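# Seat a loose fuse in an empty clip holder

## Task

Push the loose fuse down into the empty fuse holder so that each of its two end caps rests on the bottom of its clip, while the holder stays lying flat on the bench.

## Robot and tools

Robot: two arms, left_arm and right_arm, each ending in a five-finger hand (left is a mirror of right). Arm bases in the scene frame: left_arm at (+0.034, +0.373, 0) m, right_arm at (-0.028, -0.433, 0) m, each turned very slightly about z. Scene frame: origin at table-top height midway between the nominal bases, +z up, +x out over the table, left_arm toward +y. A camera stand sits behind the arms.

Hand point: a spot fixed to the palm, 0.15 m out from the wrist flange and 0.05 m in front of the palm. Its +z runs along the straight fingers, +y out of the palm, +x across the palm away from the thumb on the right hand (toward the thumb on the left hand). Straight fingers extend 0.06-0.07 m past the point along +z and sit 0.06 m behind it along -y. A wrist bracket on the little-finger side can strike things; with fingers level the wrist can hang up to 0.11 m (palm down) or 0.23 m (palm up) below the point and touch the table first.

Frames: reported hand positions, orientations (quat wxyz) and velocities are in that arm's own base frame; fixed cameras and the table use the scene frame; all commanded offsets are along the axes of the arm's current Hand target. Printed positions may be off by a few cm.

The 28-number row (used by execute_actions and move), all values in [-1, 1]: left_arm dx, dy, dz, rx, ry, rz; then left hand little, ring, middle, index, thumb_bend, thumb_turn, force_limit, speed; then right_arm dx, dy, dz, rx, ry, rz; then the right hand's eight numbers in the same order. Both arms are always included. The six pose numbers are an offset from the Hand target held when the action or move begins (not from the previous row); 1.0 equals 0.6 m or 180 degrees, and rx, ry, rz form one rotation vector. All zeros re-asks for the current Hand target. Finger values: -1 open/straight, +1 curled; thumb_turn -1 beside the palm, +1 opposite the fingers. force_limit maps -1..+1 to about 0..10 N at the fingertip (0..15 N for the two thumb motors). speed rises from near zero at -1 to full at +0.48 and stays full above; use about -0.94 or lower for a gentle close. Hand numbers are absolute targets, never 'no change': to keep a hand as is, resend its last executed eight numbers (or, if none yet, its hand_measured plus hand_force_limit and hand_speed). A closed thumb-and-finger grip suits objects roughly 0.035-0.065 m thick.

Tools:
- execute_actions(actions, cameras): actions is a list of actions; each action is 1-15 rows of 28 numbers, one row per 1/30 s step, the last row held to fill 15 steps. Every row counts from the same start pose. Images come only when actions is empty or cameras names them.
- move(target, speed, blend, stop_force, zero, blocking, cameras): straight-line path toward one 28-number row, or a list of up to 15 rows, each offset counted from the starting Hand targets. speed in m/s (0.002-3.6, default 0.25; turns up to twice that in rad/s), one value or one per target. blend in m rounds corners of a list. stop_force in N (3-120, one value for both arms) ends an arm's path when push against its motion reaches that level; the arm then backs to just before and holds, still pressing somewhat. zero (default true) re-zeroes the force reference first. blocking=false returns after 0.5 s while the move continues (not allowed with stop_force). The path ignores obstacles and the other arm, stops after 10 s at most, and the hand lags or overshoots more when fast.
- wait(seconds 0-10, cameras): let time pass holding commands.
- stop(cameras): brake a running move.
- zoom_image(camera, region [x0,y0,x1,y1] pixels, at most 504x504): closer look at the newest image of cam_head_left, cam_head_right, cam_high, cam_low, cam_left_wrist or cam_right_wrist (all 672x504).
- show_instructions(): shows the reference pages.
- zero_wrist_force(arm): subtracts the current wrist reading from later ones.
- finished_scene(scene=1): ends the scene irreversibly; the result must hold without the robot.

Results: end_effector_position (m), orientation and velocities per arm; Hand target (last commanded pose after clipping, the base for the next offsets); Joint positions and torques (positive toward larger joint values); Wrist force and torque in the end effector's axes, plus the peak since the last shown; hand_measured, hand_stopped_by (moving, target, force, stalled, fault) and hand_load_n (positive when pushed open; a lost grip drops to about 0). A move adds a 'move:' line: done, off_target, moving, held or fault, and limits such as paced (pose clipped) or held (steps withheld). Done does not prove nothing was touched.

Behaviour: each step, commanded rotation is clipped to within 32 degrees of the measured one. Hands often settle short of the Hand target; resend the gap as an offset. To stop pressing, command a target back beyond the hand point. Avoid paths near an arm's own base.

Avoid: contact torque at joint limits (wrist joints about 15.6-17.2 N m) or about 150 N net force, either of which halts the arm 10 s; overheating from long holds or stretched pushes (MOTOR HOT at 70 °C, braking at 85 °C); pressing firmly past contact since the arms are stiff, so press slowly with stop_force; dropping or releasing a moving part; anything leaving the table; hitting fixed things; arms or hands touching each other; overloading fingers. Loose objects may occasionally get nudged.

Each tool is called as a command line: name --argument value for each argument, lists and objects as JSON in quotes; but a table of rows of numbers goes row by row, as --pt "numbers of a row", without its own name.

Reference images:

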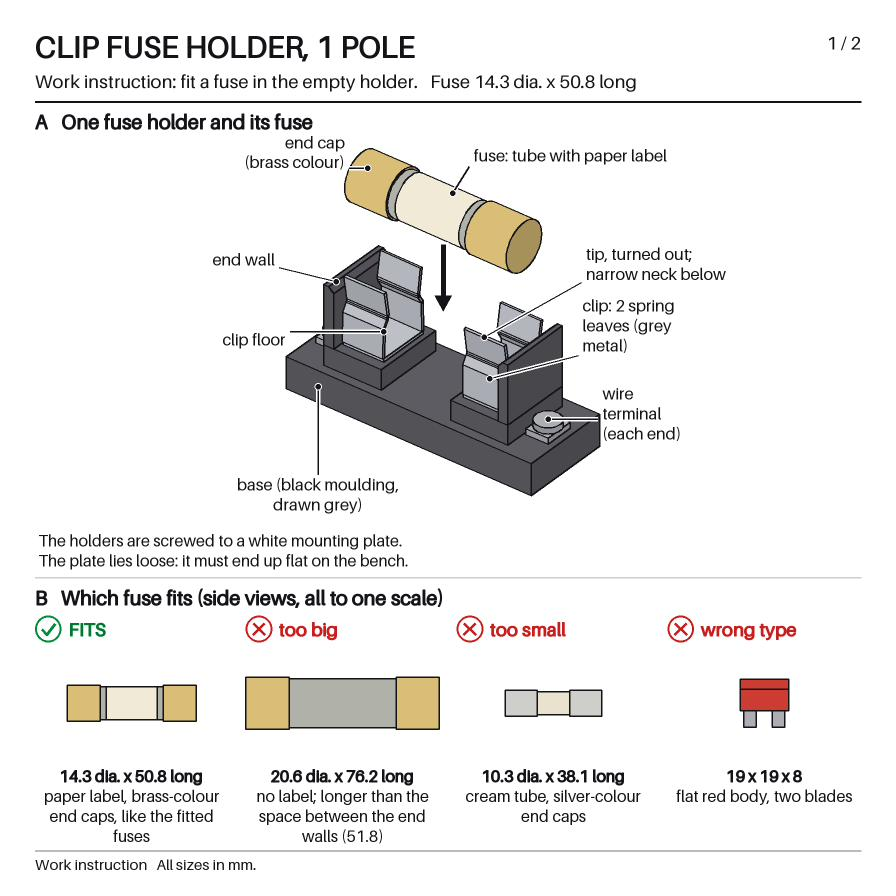

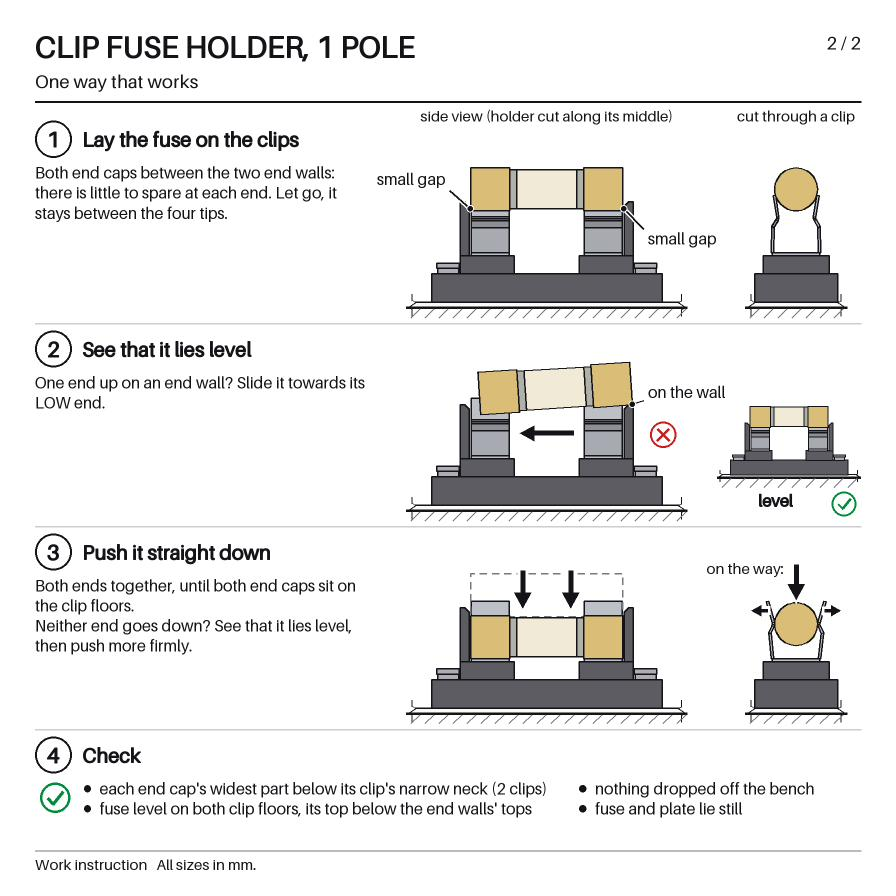

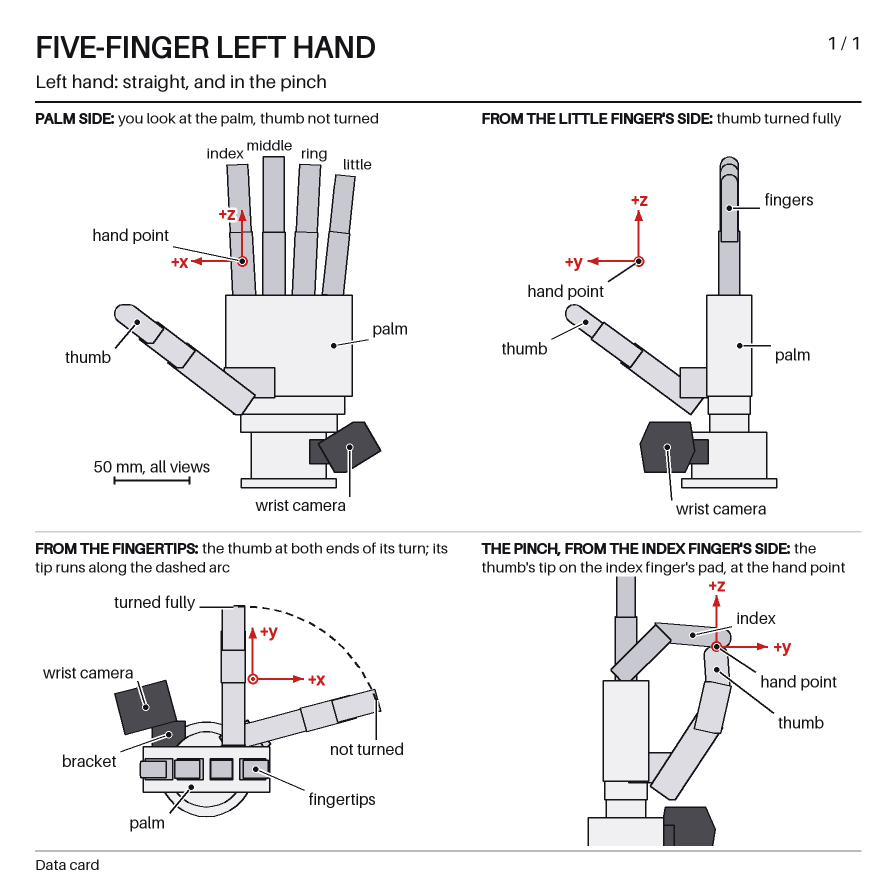

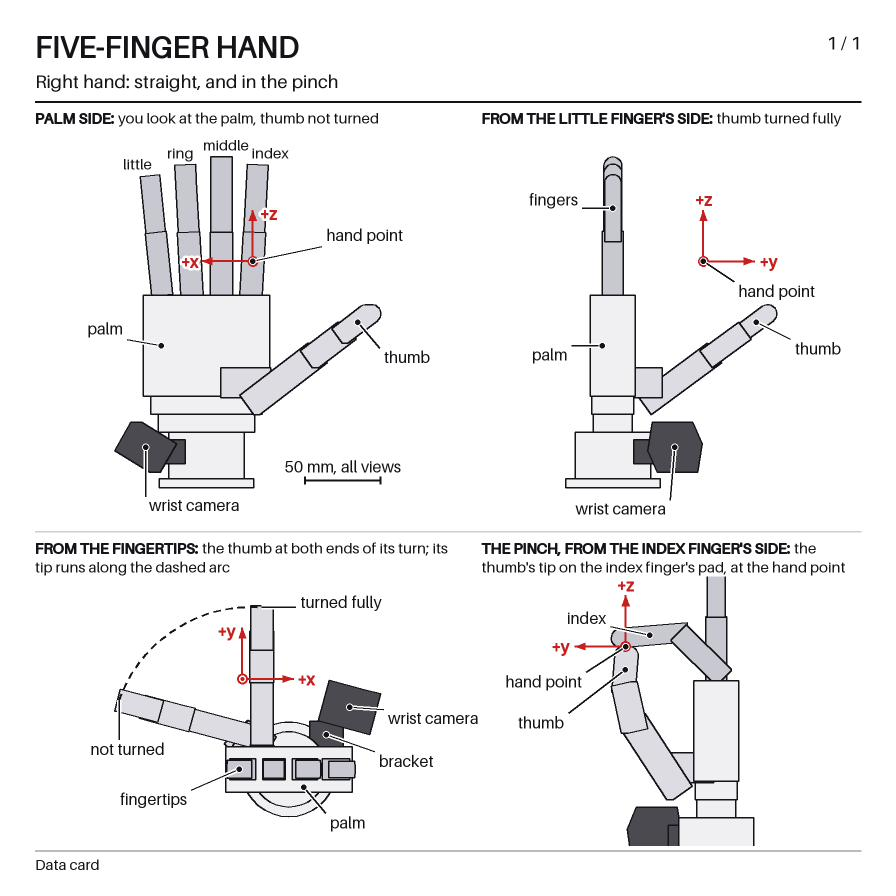

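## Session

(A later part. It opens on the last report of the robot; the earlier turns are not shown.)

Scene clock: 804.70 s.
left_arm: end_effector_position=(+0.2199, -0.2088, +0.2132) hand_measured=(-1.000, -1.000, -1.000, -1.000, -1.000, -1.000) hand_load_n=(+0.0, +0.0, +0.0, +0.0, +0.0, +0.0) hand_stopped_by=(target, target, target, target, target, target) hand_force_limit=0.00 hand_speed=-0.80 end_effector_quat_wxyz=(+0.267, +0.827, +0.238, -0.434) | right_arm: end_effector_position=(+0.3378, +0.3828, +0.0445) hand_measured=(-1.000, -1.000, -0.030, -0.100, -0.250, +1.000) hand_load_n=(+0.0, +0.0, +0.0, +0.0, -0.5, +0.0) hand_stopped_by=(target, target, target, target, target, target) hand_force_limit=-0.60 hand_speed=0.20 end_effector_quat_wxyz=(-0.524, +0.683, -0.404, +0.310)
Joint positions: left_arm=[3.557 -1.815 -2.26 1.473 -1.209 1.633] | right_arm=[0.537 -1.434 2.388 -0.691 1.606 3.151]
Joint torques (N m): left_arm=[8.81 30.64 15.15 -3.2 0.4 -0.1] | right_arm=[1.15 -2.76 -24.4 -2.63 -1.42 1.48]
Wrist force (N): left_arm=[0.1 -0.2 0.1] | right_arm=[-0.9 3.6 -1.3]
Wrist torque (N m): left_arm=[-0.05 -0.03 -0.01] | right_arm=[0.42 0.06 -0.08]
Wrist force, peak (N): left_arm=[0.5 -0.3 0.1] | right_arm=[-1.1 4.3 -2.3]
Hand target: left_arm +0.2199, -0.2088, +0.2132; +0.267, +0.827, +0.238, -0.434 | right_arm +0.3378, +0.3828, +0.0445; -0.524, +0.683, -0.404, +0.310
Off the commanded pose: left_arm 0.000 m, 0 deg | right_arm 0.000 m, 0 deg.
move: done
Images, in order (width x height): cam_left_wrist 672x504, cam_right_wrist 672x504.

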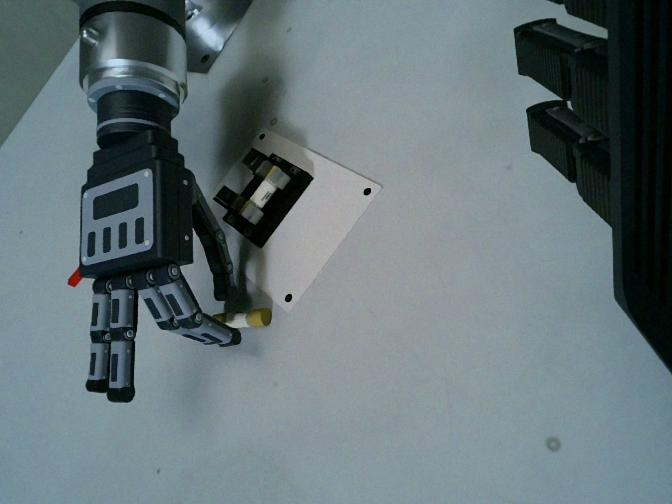

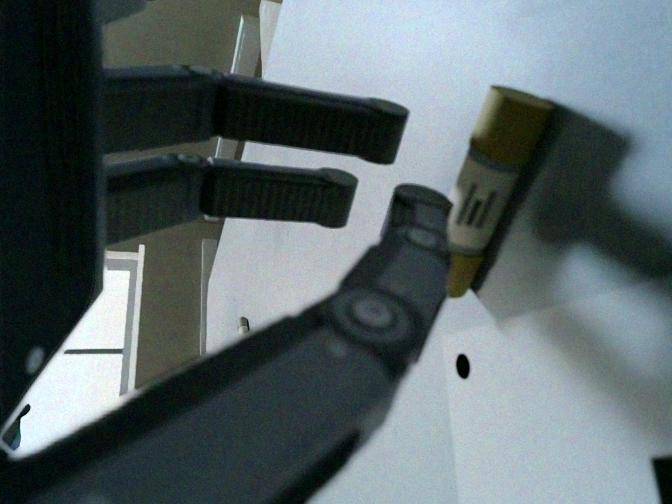

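move --target '[0,0,0,0,0,0,-1,-1,-1,-1,-1,-1,0,-0.8,0,0.0257,0.0138,0,0,0,-1,-1,-0.03,-0.1,-0.25,1,-0.6,0.2]' --speed 0.02 --stop_force 4 --cameras '["cam_left_wrist","cam_right_wrist"]'

zoom_image --camera "cam_left_wrist" --region '[160, 240, 300, 380]'

Scene clock: 818.33 s.
left_arm: end_effector_position=(+0.2199, -0.2088, +0.2132) hand_measured=(-1.000, -1.000, -1.000, -1.000, -1.000, -1.000) hand_load_n=(-0.5, +0.0, +0.0, +0.0, +0.0, +0.0) hand_stopped_by=(target, target, target, target, target, target) hand_force_limit=0.00 hand_speed=-0.80 end_effector_quat_wxyz=(+0.267, +0.827, +0.238, -0.434) | right_arm: end_effector_position=(+0.3413, +0.3847, +0.0274) hand_measured=(-1.000, -1.000, -0.030, -0.100, -0.250, +1.000) hand_load_n=(+0.0, +0.0, +0.0, +0.0, +0.0, +0.0) hand_stopped_by=(target, target, target, target, target, target) hand_force_limit=-0.60 hand_speed=0.20 end_effector_quat_wxyz=(-0.524, +0.683, -0.404, +0.310)
Joint positions: left_arm=[3.557 -1.815 -2.26 1.473 -1.209 1.633] | right_arm=[0.537 -1.378 2.392 -0.751 1.605 3.15]
Joint torques (N m): left_arm=[8.88 30.59 14.09 -2.99 0.53 -0.17] | right_arm=[0.01 -33.37 -10.12 0.42 -0.67 -1.01]
Wrist force (N): left_arm=[0.3 0.0 -0.1] | right_arm=[-0.9 3.5 -1.1]
Wrist torque (N m): left_arm=[-0.01 -0.06 0.00] | right_arm=[0.38 0.04 -0.09]
Wrist force, peak (N): left_arm=[0.5 -0.4 0.1] | right_arm=[-1.1 3.9 -1.4]
Hand target: left_arm +0.2199, -0.2088, +0.2132; +0.267, +0.827, +0.238, -0.434 | right_arm +0.3413, +0.3847, +0.0274; -0.524, +0.683, -0.404, +0.310
Off the commanded pose: left_arm 0.000 m, 0 deg | right_arm 0.000 m, 0 deg.
move: done
Images, in order (width x height): cam_left_wrist 672x504, cam_right_wrist 672x504.

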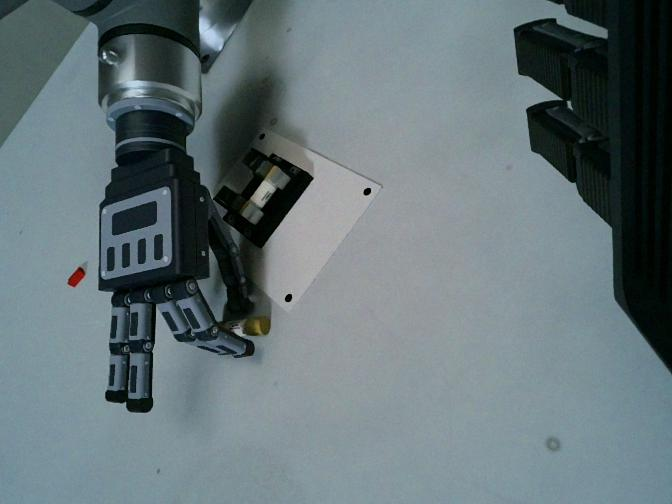

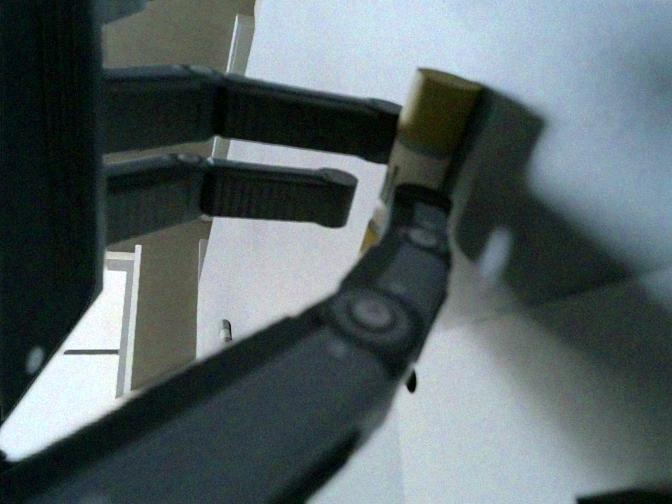

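Scaled by 3.600 from the camera's 672x504 image, which has a finer 960x720 frame.

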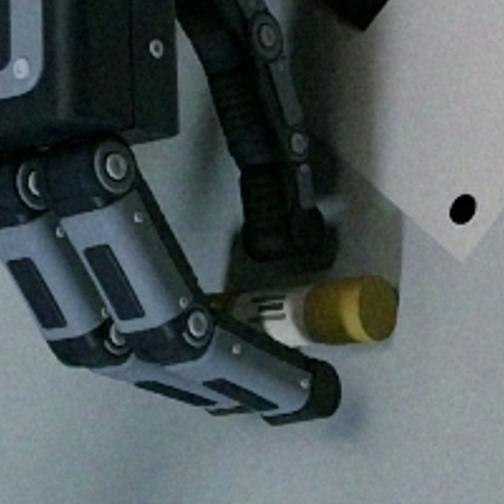

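move --target '[0,0,0,0,0,0,-1,-1,-1,-1,-1,-1,0,-0.8,0,0.0113,0.003,0,0,0,-1,-1,-0.03,-0.1,-0.25,1,-0.6,0.2]' --speed 0.012 --stop_force 3

Scene clock: 824.93 s.
left_arm: end_effector_position=(+0.2199, -0.2088, +0.2132) hand_measured=(-1.000, -1.000, -1.000, -1.000, -1.000, -1.000) hand_load_n=(+0.0, +0.0, +0.0, +0.0, +0.0, +0.0) hand_stopped_by=(target, target, target, target, target, target) hand_force_limit=0.00 hand_speed=-0.80 end_effector_quat_wxyz=(+0.267, +0.827, +0.238, -0.434) | right_arm: end_effector_position=(+0.3413, +0.3847, +0.0217) hand_measured=(-1.000, -1.000, -0.030, -0.100, -0.250, +1.000) hand_load_n=(+0.0, +0.0, -0.5, +0.0, +0.0, +0.0) hand_stopped_by=(target, target, target, target, target, target) hand_force_limit=-0.60 hand_speed=0.20 end_effector_quat_wxyz=(-0.524, +0.683, -0.404, +0.310)
Joint positions: left_arm=[3.557 -1.815 -2.26 1.473 -1.209 1.633] | right_arm=[0.537 -1.361 2.396 -0.772 1.605 3.15]
Joint torques (N m): left_arm=[8.49 30.41 13.77 -2.91 0.58 -0.17] | right_arm=[2.55 -31.93 -21.39 -1.15 1.18 -0.07]
Wrist force (N): left_arm=[0.3 0.0 -0.1] | right_arm=[-0.9 0.1 -2.6]
Wrist torque (N m): left_arm=[-0.02 -0.07 -0.01] | right_arm=[0.35 0.07 -0.16]
Wrist force, peak (N): left_arm=[0.5 -0.2 0.4] | right_arm=[-0.8 -3.7 -6.0]
Hand target: left_arm +0.2199, -0.2088, +0.2132; +0.267, +0.827, +0.238, -0.434 | right_arm +0.3413, +0.3847, +0.0217; -0.524, +0.683, -0.404, +0.310 (not the last commanded pose)
Off the commanded pose: left_arm 0.000 m, 0 deg | right_arm 0.001 m, 0 deg.
move: contact (right_arm)

move --pt "0 0 0 0 0 0 -1 -1 -1 -1 -1 -1 0 -0.8 0 -0.0072 -0.0019 0 0 0 -1 -1 -0.03 -0.1 -0.25 1 -0.6 0.2" --pt "0 0 0 0 0 0 -1 -1 -1 -1 -1 -1 0 -0.8 0 -0.0072 -0.0019 0 0 0 -1 -1 0.2 0.22 -0.13 1 -0.6 -0.85" --speed 0.03 --cameras '["cam_left_wrist","cam_right_wrist"]'

zoom_image --camera "cam_left_wrist" --region '[160, 240, 300, 380]'

zoom_image --camera "cam_right_wrist" --region '[320, 50, 540, 310]'

Scene clock: 835.43 s.
left_arm: end_effector_position=(+0.2199, -0.2088, +0.2132) hand_measured=(-1.000, -1.000, -1.000, -1.000, -1.000, -1.000) hand_load_n=(+0.0, +0.0, +0.0, +0.0, +0.0, +0.0) hand_stopped_by=(target, target, target, target, target, target) hand_force_limit=0.00 hand_speed=-0.80 end_effector_quat_wxyz=(+0.267, +0.827, +0.238, -0.434) | right_arm: end_effector_position=(+0.3413, +0.3847, +0.0262) hand_measured=(-1.000, -1.000, +0.106, +0.134, -0.160, +1.000) hand_load_n=(+0.0, +0.0, +3.5, +1.5, +2.5, +0.0) hand_stopped_by=(target, target, force, force, force, target) hand_force_limit=-0.60 hand_speed=-0.85 end_effector_quat_wxyz=(-0.524, +0.683, -0.404, +0.310)
Joint positions: left_arm=[3.557 -1.815 -2.26 1.473 -1.209 1.633] | right_arm=[0.537 -1.374 2.392 -0.756 1.605 3.15]
Joint torques (N m): left_arm=[8.72 30.12 13.24 -2.91 0.63 -0.27] | right_arm=[3.55 -3.63 -3.23 -1.7 1.36 -0.03]
Wrist force (N): left_arm=[0.3 -0.1 0.1] | right_arm=[-0.5 3.1 -1.2]
Wrist torque (N m): left_arm=[-0.05 -0.06 0.00] | right_arm=[0.46 0.02 -0.08]
Wrist force, peak (N): left_arm=[0.5 -0.3 0.1] | right_arm=[-0.9 3.8 -1.3]
Hand target: left_arm +0.2199, -0.2088, +0.2132; +0.267, +0.827, +0.238, -0.434 | right_arm +0.3413, +0.3847, +0.0262; -0.524, +0.683, -0.404, +0.310
Off the commanded pose: left_arm 0.000 m, 0 deg | right_arm 0.000 m, 0 deg.
move: done
Images, in order (width x height): cam_left_wrist 672x504, cam_right_wrist 672x504.

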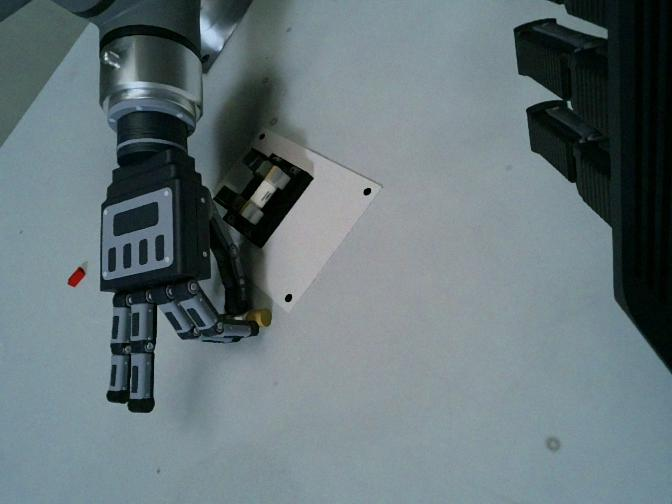

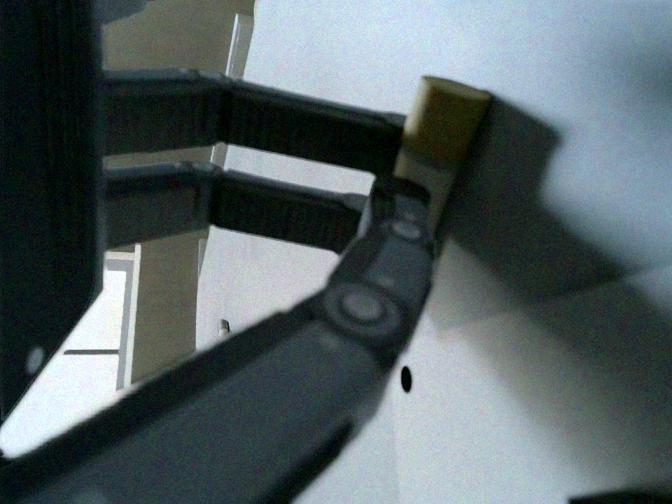

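Scaled by 3.600 from the camera's 672x504 image, which has a finer 960x720 frame.

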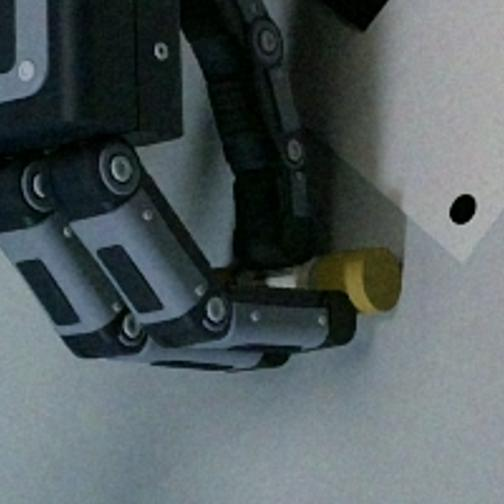

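Scaled by 1.938 from the camera's 672x504 image, which has a finer 960x720 frame.

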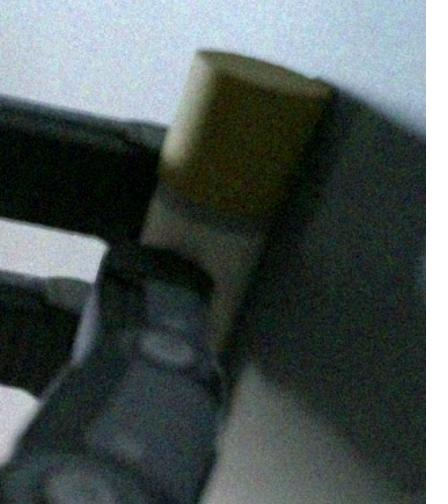

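move --target '[0,0,0,0,0,0,-1,-1,-1,-1,-1,-1,0,-0.8,0,-0.0402,-0.0108,0,0,0,-1,-1,0.2,0.22,-0.13,1,-0.6,-0.85]' --speed 0.03 --cameras '["cam_left_wrist","cam_right_wrist"]'

zoom_image --camera "cam_left_wrist" --region '[160, 240, 300, 380]'

zoom_image --camera "cam_right_wrist" --region '[320, 50, 540, 310]'

Scene clock: 842.93 s.
left_arm: end_effector_position=(+0.2199, -0.2088, +0.2132) hand_measured=(-1.000, -1.000, -1.000, -1.000, -1.000, -1.000) hand_load_n=(+0.0, +0.0, +0.0, +0.0, +0.0, +0.0) hand_stopped_by=(target, target, target, target, target, target) hand_force_limit=0.00 hand_speed=-0.80 end_effector_quat_wxyz=(+0.267, +0.827, +0.238, -0.434) | right_arm: end_effector_position=(+0.3414, +0.3848, +0.0514) hand_measured=(-1.000, -1.000, +0.106, +0.134, -0.158, +1.000) hand_load_n=(+0.0, +0.0, +0.0, +0.0, +0.0, +0.0) hand_stopped_by=(target, target, force, force, force, target) hand_force_limit=-0.60 hand_speed=-0.85 end_effector_quat_wxyz=(-0.524, +0.683, -0.404, +0.310) end_effector_velocity=(+0.000, +0.000, -0.001) end_effector_angular_velocity=(+0.000, +0.000, +0.000)
Joint positions: left_arm=[3.557 -1.815 -2.26 1.473 -1.209 1.633] | right_arm=[0.537 -1.445 2.371 -0.664 1.605 3.15]
Joint velocities: left_arm=[within noise] | right_arm=[0 0.003 0.002 -0.005 0 0]
Joint torques (N m): left_arm=[8.59 30.48 12.96 -2.81 0.65 -0.33] | right_arm=[2.1 -2.7 -6.01 -2.62 1.15 1.2]
Wrist force (N): left_arm=[0.1 -0.1 0.1] | right_arm=[-1.0 3.5 -1.5]
Wrist torque (N m): left_arm=[-0.04 -0.04 -0.01] | right_arm=[0.41 0.07 -0.09]
Wrist force, peak (N): left_arm=[0.5 -0.1 0.3] | right_arm=[-1.2 3.7 -1.4]
Hand target: left_arm +0.2199, -0.2088, +0.2132; +0.267, +0.827, +0.238, -0.434 | right_arm +0.3413, +0.3847, +0.0511; -0.524, +0.683, -0.404, +0.310
Off the commanded pose: left_arm 0.000 m, 0 deg | right_arm 0.000 m, 0 deg.
move: done
Images, in order (width x height): cam_left_wrist 672x504, cam_right_wrist 672x504.

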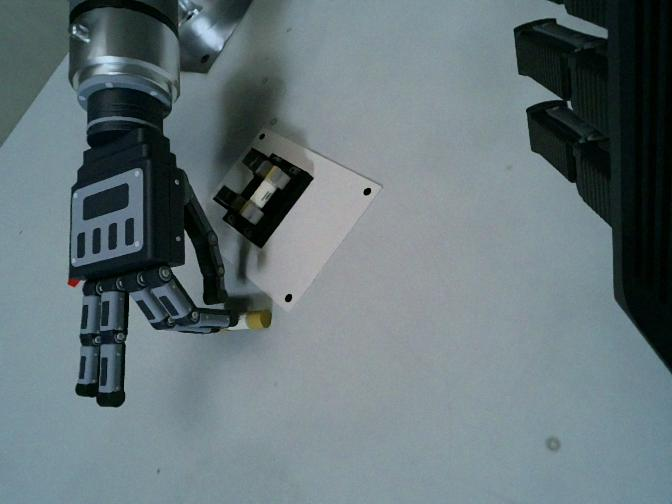

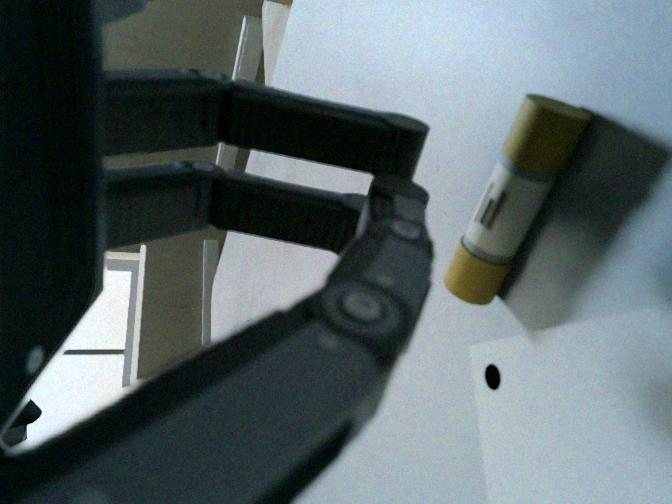

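Scaled by 3.600 from the camera's 672x504 image, which has a finer 960x720 frame.

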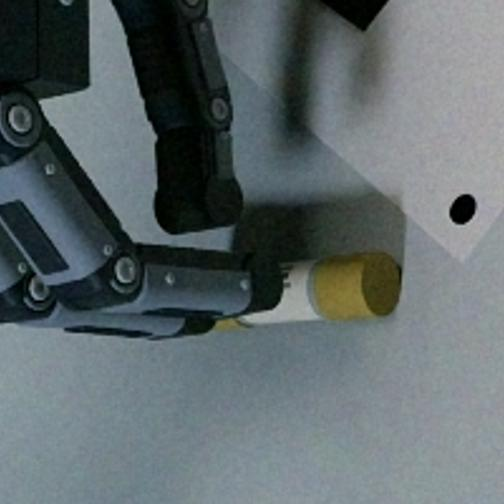

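Scaled by 1.938 from the camera's 672x504 image, which has a finer 960x720 frame.

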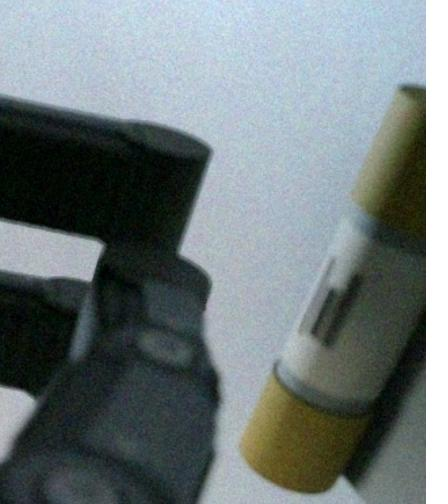

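move --pt "0 0 0 0 0 0 -1 -1 -1 -1 -1 -1 0 -0.8 0 0 0 0 0 0 -1 -1 -0.15 -0.2 -0.16 1 -0.6 0.2" --pt "0 0 0 0 0 0 -1 -1 -1 -1 -1 -1 0 -0.8 0 0.0415 -0.0003 0 0 0 -1 -1 -0.15 -0.2 -0.16 1 -0.6 0.2" --speed 0.06 --cameras '["cam_left_wrist","cam_right_wrist"]'

zoom_image --camera "cam_left_wrist" --region '[160, 240, 300, 380]'

move --target '[0,0,0,0,0,0,-1,-1,-1,-1,-1,-1,0,-0.8,0,0.0107,0.0028,0,0,0,-1,-1,-0.15,-0.2,-0.16,1,-0.6,0.2]' --speed 0.012 --stop_force 3 --cameras '["cam_left_wrist","cam_right_wrist"]'

zoom_image --camera "cam_left_wrist" --region '[160, 240, 300, 380]'

Scene clock: 880.50 s.
left_arm: end_effector_position=(+0.2199, -0.2088, +0.2132) hand_measured=(-1.000, -1.000, -1.000, -1.000, -1.000, -1.000) hand_load_n=(-0.5, +0.0, +0.0, +0.0, +0.0, +0.0) hand_stopped_by=(target, target, target, target, target, target) hand_force_limit=0.00 hand_speed=-0.80 end_effector_quat_wxyz=(+0.267, +0.827, +0.238, -0.434) | right_arm: end_effector_position=(+0.3354, +0.3815, +0.0270) hand_measured=(-1.000, -1.000, -0.150, -0.200, -0.160, +1.000) hand_load_n=(+0.0, +0.0, +0.0, +0.0, +0.0, +0.0) hand_stopped_by=(target, target, target, target, target, target) hand_force_limit=-0.60 hand_speed=0.20 end_effector_quat_wxyz=(-0.523, +0.683, -0.404, +0.310)
Joint positions: left_arm=[3.557 -1.815 -2.26 1.473 -1.209 1.633] | right_arm=[0.538 -1.389 2.408 -0.757 1.606 3.151]
Joint torques (N m): left_arm=[8.46 30.89 12.55 -2.81 0.75 -0.42] | right_arm=[2.18 -32.46 -22.63 -0.62 2.49 1.37]
Wrist force (N): left_arm=[0.3 0.1 0.2] | right_arm=[-1.2 3.5 -1.3]
Wrist torque (N m): left_arm=[-0.02 -0.05 -0.01] | right_arm=[0.39 0.10 -0.10]
Wrist force, peak (N): left_arm=[0.5 0.0 0.1] | right_arm=[-0.9 4.1 -1.0]
Hand target: left_arm +0.2199, -0.2088, +0.2132; +0.267, +0.827, +0.238, -0.434 | right_arm +0.3355, +0.3815, +0.0271; -0.524, +0.683, -0.404, +0.310
Off the commanded pose: left_arm 0.000 m, 0 deg | right_arm 0.000 m, 0 deg.
move: done
Images, in order (width x height): cam_left_wrist 672x504, cam_right_wrist 672x504.

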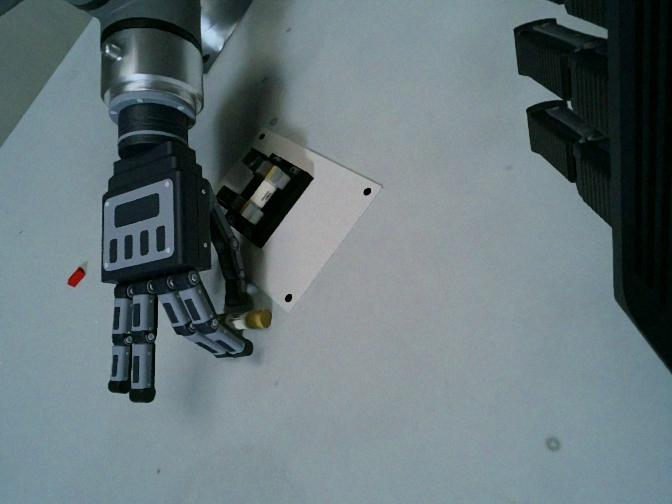

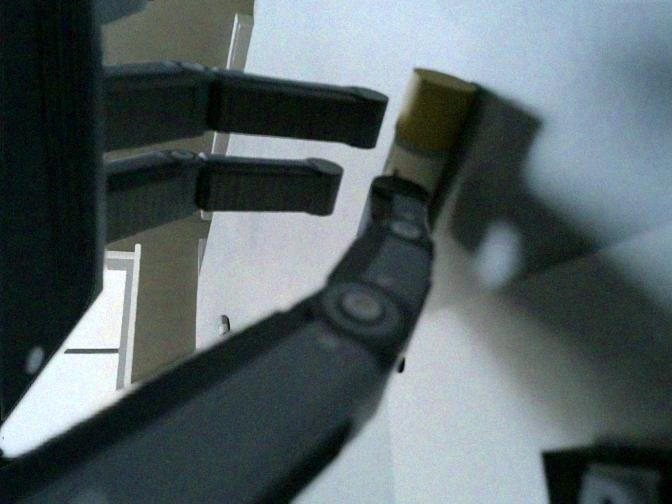

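Scaled by 3.600 from the camera's 672x504 image, which has a finer 960x720 frame.

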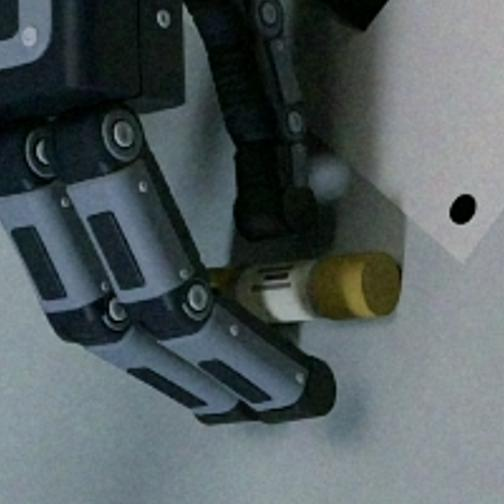

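Scene clock: 882.33 s.
left_arm: end_effector_position=(+0.2199, -0.2088, +0.2132) hand_measured=(-1.000, -1.000, -1.000, -1.000, -1.000, -1.000) hand_load_n=(+0.0, +0.0, +0.5, +0.0, +0.0, +0.0) hand_stopped_by=(target, target, target, target, target, target) hand_force_limit=0.00 hand_speed=-0.80 end_effector_quat_wxyz=(+0.267, +0.827, +0.238, -0.434) | right_arm: end_effector_position=(+0.3354, +0.3815, +0.0205) hand_measured=(-1.000, -1.000, -0.150, -0.200, -0.160, +1.000) hand_load_n=(+0.0, +0.0, +0.0, +0.0, +0.0, +0.0) hand_stopped_by=(target, target, target, target, target, target) hand_force_limit=-0.60 hand_speed=0.20 end_effector_quat_wxyz=(-0.524, +0.683, -0.404, +0.310)
Joint positions: left_arm=[3.557 -1.815 -2.26 1.473 -1.209 1.633] | right_arm=[0.538 -1.369 2.413 -0.782 1.606 3.151]
Joint torques (N m): left_arm=[8.76 30.81 12.24 -2.75 0.77 -0.51] | right_arm=[-2.87 -33.36 -19.1 0.42 2.24 0.79]
Wrist force (N): left_arm=[0.4 0.0 0.1] | right_arm=[-1.0 3.5 -1.3]
Wrist torque (N m): left_arm=[-0.03 -0.07 0.00] | right_arm=[0.40 0.06 -0.08]
Wrist force, peak (N): left_arm=[0.5 0.0 0.0] | right_arm=[-0.9 3.9 -1.5]
Hand target: left_arm +0.2199, -0.2088, +0.2132; +0.267, +0.827, +0.238, -0.434 | right_arm +0.3354, +0.3815, +0.0205; -0.524, +0.683, -0.404, +0.310
Off the commanded pose: left_arm 0.000 m, 0 deg | right_arm 0.000 m, 0 deg.
move: done
Images, in order (width x height): cam_left_wrist 672x504, cam_right_wrist 672x504.

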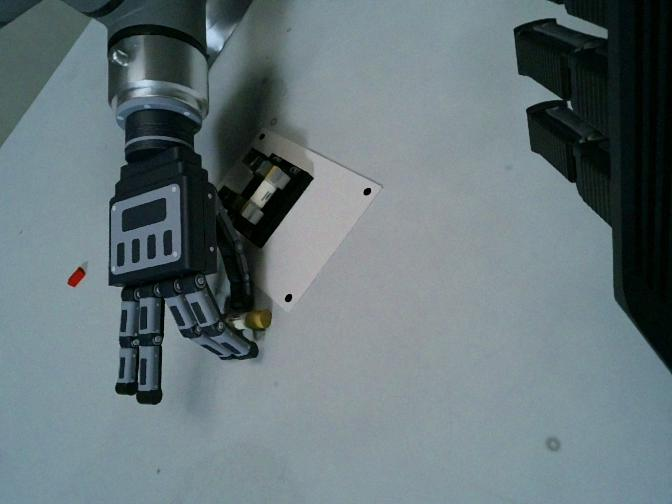

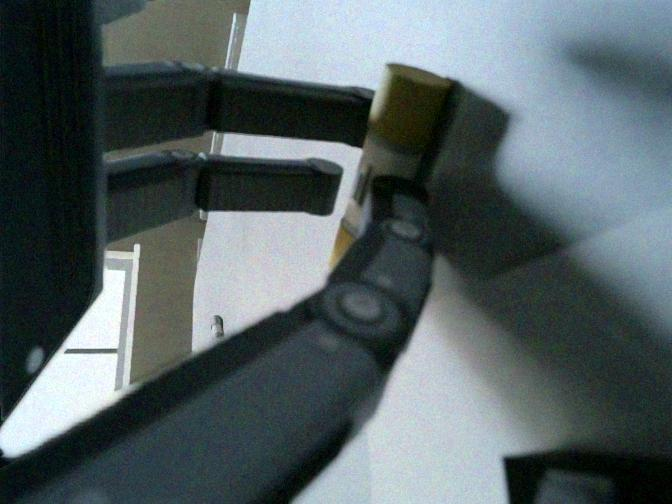

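Scaled by 3.600 from the camera's 672x504 image, which has a finer 960x720 frame.

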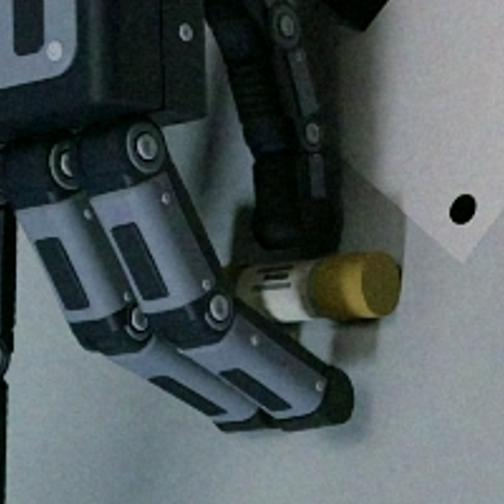

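move --target '[0,0,0,0,0,0,-1,-1,-1,-1,-1,-1,0,-0.8,0,0,0,0,0,0,-1,-1,0.15,0.2,-0.16,1,-0.6,-0.85]' --speed 0.03 --cameras '["cam_left_wrist","cam_right_wrist"]'

zoom_image --camera "cam_left_wrist" --region '[160, 240, 300, 380]'

zoom_image --camera "cam_right_wrist" --region '[320, 50, 540, 310]'

Scene clock: 891.10 s.
left_arm: end_effector_position=(+0.2199, -0.2088, +0.2132) hand_measured=(-1.000, -1.000, -1.000, -1.000, -1.000, -1.000) hand_load_n=(+0.0, +0.0, +0.0, +0.0, +0.0, +0.0) hand_stopped_by=(target, target, target, target, target, target) hand_force_limit=0.00 hand_speed=-0.80 end_effector_quat_wxyz=(+0.267, +0.827, +0.238, -0.434) | right_arm: end_effector_position=(+0.3354, +0.3815, +0.0205) hand_measured=(-1.000, -1.000, -0.096, +0.076, -0.160, +1.000) hand_load_n=(+0.0, +0.0, +1.5, +4.0, +2.0, -2.0) hand_stopped_by=(target, target, force, force, target, target) hand_force_limit=-0.60 hand_speed=-0.85 end_effector_quat_wxyz=(-0.524, +0.683, -0.404, +0.310)
Joint positions: left_arm=[3.557 -1.815 -2.26 1.473 -1.209 1.633] | right_arm=[0.538 -1.369 2.413 -0.782 1.606 3.151]
Joint torques (N m): left_arm=[8.85 30.47 12.15 -2.63 0.7 -0.55] | right_arm=[-3.12 -24.2 -19.46 0.46 2.09 -0.51]
Wrist force (N): left_arm=[0.3 0.1 0.3] | right_arm=[-1.1 -0.2 -0.7]
Wrist torque (N m): left_arm=[-0.01 -0.05 -0.01] | right_arm=[0.45 0.03 -0.12]
Wrist force, peak (N): left_arm=[0.6 0.0 0.3] | right_arm=[-1.1 3.8 -1.2]
Hand target: left_arm +0.2199, -0.2088, +0.2132; +0.267, +0.827, +0.238, -0.434 | right_arm +0.3354, +0.3815, +0.0205; -0.524, +0.683, -0.404, +0.310
Off the commanded pose: left_arm 0.000 m, 0 deg | right_arm 0.000 m, 0 deg.
move: done
Images, in order (width x height): cam_left_wrist 672x504, cam_right_wrist 672x504.

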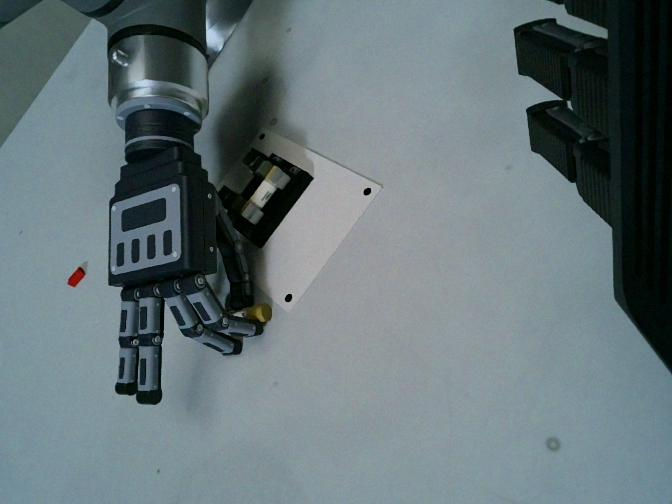

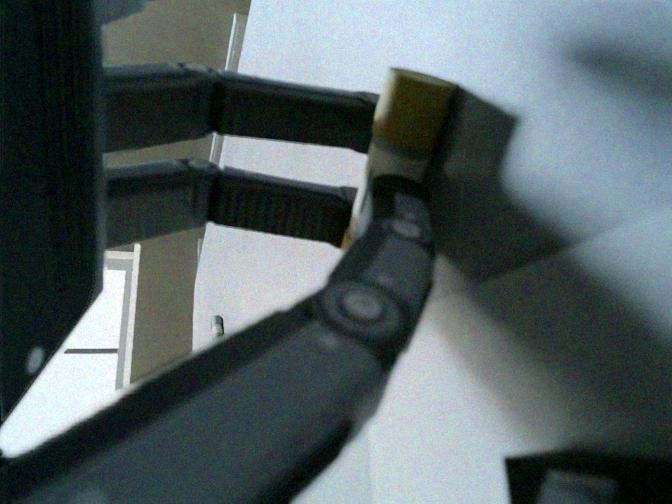

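Scaled by 3.600 from the camera's 672x504 image, which has a finer 960x720 frame.

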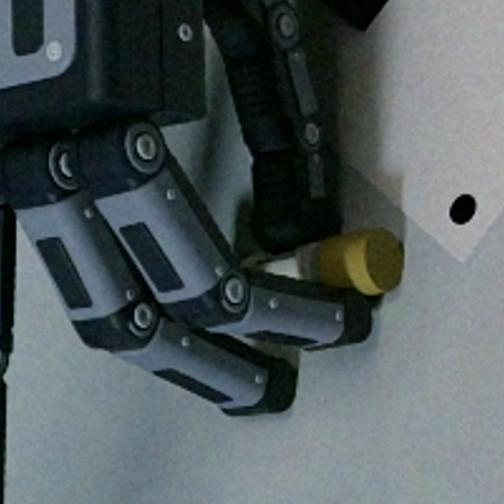

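Scaled by 1.938 from the camera's 672x504 image, which has a finer 960x720 frame.

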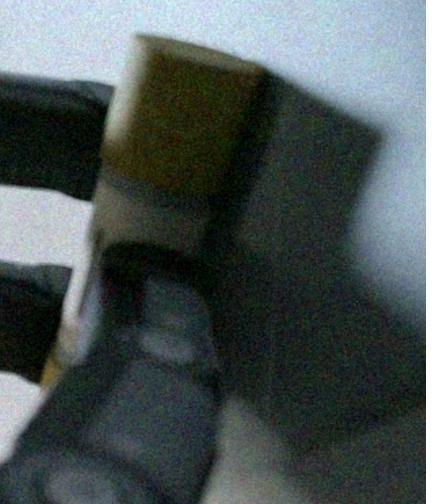

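move --pt "0 0 0 0 0 0 -1 -1 -1 -1 -1 -1 0 -0.8 0 -0.0037 -0.001 0 0 0 -1 -1 -0.12 -0.1 -0.16 1 -0.6 0" --pt "0 0 0 0 0 0 -1 -1 -1 -1 -1 -1 0 -0.8 0 -0.0037 -0.001 0 0 0 -1 -1 0.2 0.2 -0.16 1 -0.6 -0.85" --speed 0.03 --cameras '["cam_left_wrist","cam_right_wrist"]'

zoom_image --camera "cam_left_wrist" --region '[160, 240, 300, 380]'

zoom_image --camera "cam_right_wrist" --region '[320, 50, 540, 310]'

Scene clock: 909.63 s.
left_arm: end_effector_position=(+0.2199, -0.2088, +0.2132) hand_measured=(-1.000, -1.000, -1.000, -1.000, -1.000, -1.000) hand_load_n=(+0.0, +0.0, +0.0, +0.0, +0.0, +0.0) hand_stopped_by=(target, target, target, target, target, target) hand_force_limit=0.00 hand_speed=-0.80 end_effector_quat_wxyz=(+0.267, +0.827, +0.238, -0.434) | right_arm: end_effector_position=(+0.3355, +0.3815, +0.0229) hand_measured=(-1.000, -1.000, +0.072, +0.092, -0.162, +1.000) hand_load_n=(+0.0, +0.0, +5.0, +3.5, +4.5, +0.0) hand_stopped_by=(target, target, force, force, target, target) hand_force_limit=-0.60 hand_speed=-0.85 end_effector_quat_wxyz=(-0.524, +0.683, -0.404, +0.310)
Joint positions: left_arm=[3.557 -1.815 -2.26 1.473 -1.209 1.633] | right_arm=[0.538 -1.376 2.411 -0.773 1.606 3.151]
Joint torques (N m): left_arm=[8.42 31 11.87 -2.53 0.77 -0.65] | right_arm=[-1.3 -3.58 -14.29 -0.83 1.92 -1.16]
Wrist force (N): left_arm=[0.3 -0.1 0.1] | right_arm=[-0.9 1.6 -1.0]
Wrist torque (N m): left_arm=[-0.04 -0.06 0.00] | right_arm=[0.34 0.02 -0.11]
Wrist force, peak (N): left_arm=[0.4 -0.3 0.2] | right_arm=[-1.1 3.7 -1.6]
Hand target: left_arm +0.2199, -0.2088, +0.2132; +0.267, +0.827, +0.238, -0.434 | right_arm +0.3354, +0.3815, +0.0228; -0.524, +0.683, -0.404, +0.310
Off the commanded pose: left_arm 0.000 m, 0 deg | right_arm 0.000 m, 0 deg.
move: done
Images, in order (width x height): cam_left_wrist 672x504, cam_right_wrist 672x504.

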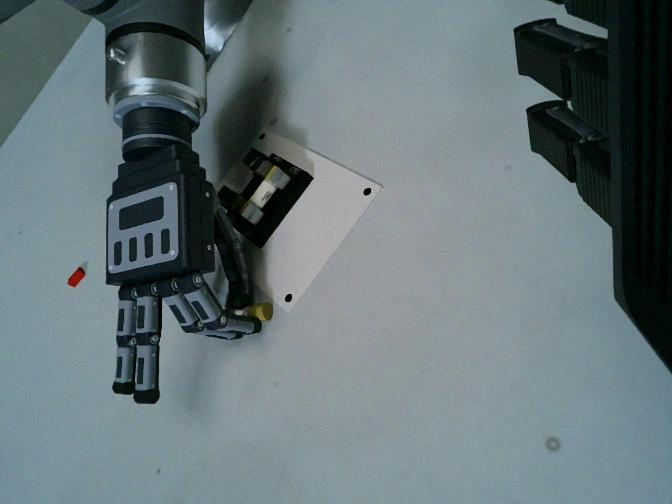

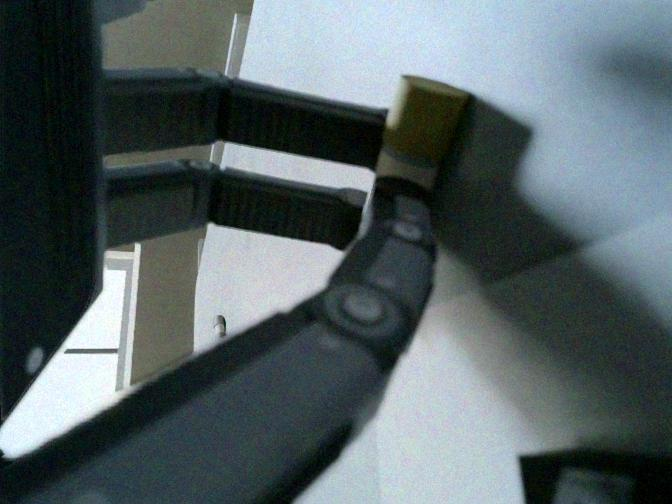

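Scaled by 3.600 from the camera's 672x504 image, which has a finer 960x720 frame.

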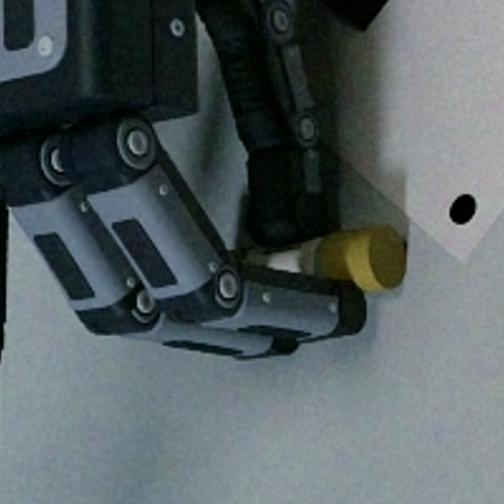

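Scaled by 1.938 from the camera's 672x504 image, which has a finer 960x720 frame.

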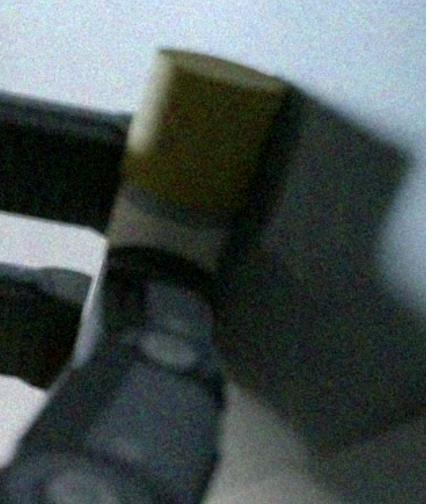

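move --target '[0,0,0,0,0,0,-1,-1,-1,-1,-1,-1,0,-0.8,0,-0.0161,-0.0043,0,0,0,-1,-1,0.2,0.2,-0.16,1,-0.6,-0.85]' --speed 0.02 --cameras '["cam_left_wrist","cam_right_wrist"]'

zoom_image --camera "cam_left_wrist" --region '[160, 240, 300, 380]'

Scene clock: 917.17 s.
left_arm: end_effector_position=(+0.2199, -0.2088, +0.2132) hand_measured=(-1.000, -1.000, -1.000, -1.000, -1.000, -1.000) hand_load_n=(+0.0, +0.0, +0.0, +0.0, +0.0, +0.0) hand_stopped_by=(target, target, target, target, target, target) hand_force_limit=0.00 hand_speed=-0.80 end_effector_quat_wxyz=(+0.267, +0.827, +0.238, -0.434) | right_arm: end_effector_position=(+0.3355, +0.3816, +0.0330) hand_measured=(-1.000, -1.000, +0.072, +0.092, -0.162, +1.000) hand_load_n=(+0.0, +0.0, +4.5, +3.0, +4.5, +0.5) hand_stopped_by=(target, target, force, force, target, target) hand_force_limit=-0.60 hand_speed=-0.85 end_effector_quat_wxyz=(-0.524, +0.683, -0.404, +0.310)
Joint positions: left_arm=[3.557 -1.815 -2.26 1.473 -1.209 1.633] | right_arm=[0.538 -1.406 2.404 -0.736 1.606 3.151]
Joint torques (N m): left_arm=[8.51 30.16 10.88 -2.54 0.7 -0.69] | right_arm=[3.17 -3.38 -12.78 -2.71 2.21 -0.64]
Wrist force (N): left_arm=[0.3 0.0 0.1] | right_arm=[-1.4 3.7 -0.9]
Wrist torque (N m): left_arm=[-0.03 -0.06 -0.01] | right_arm=[0.38 0.11 -0.11]
Wrist force, peak (N): left_arm=[0.6 -0.1 0.3] | right_arm=[-0.8 4.0 -1.5]
Hand target: left_arm +0.2199, -0.2088, +0.2132; +0.267, +0.827, +0.238, -0.434 | right_arm +0.3354, +0.3815, +0.0328; -0.524, +0.683, -0.404, +0.310
Off the commanded pose: left_arm 0.000 m, 0 deg | right_arm 0.000 m, 0 deg.
move: done
Images, in order (width x height): cam_left_wrist 672x504, cam_right_wrist 672x504.

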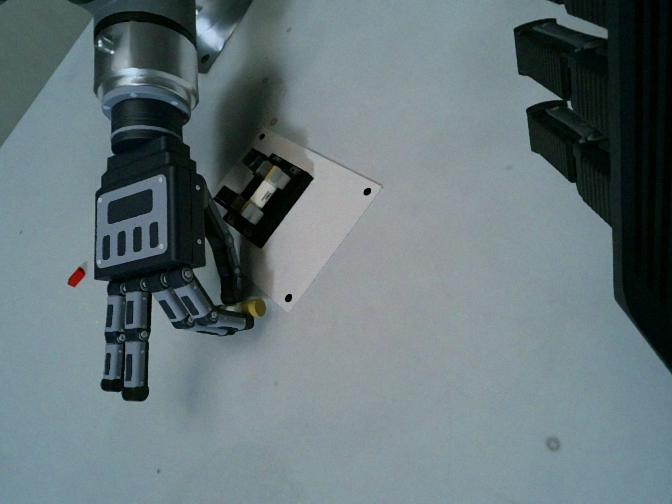

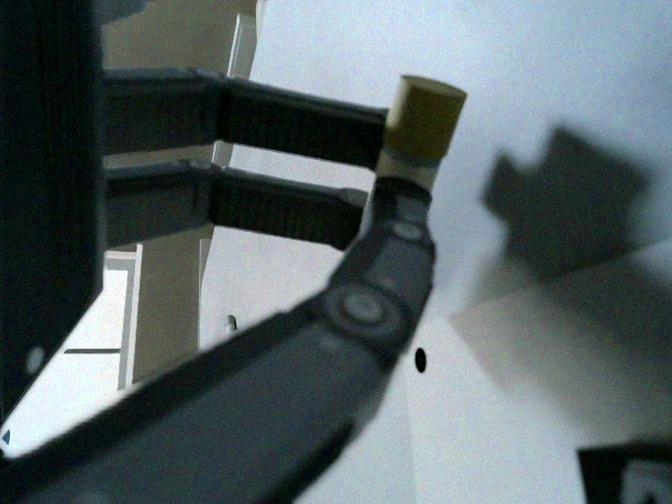

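Scaled by 3.600 from the camera's 672x504 image, which has a finer 960x720 frame.

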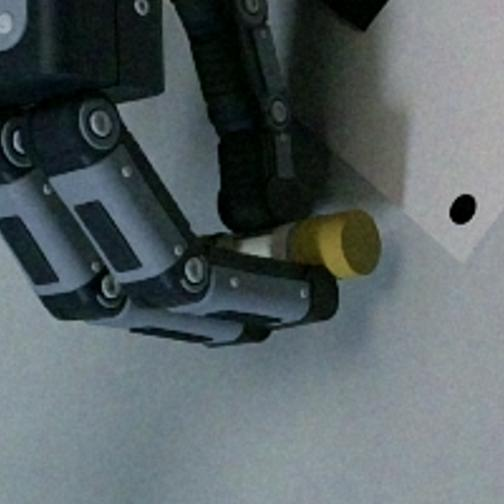

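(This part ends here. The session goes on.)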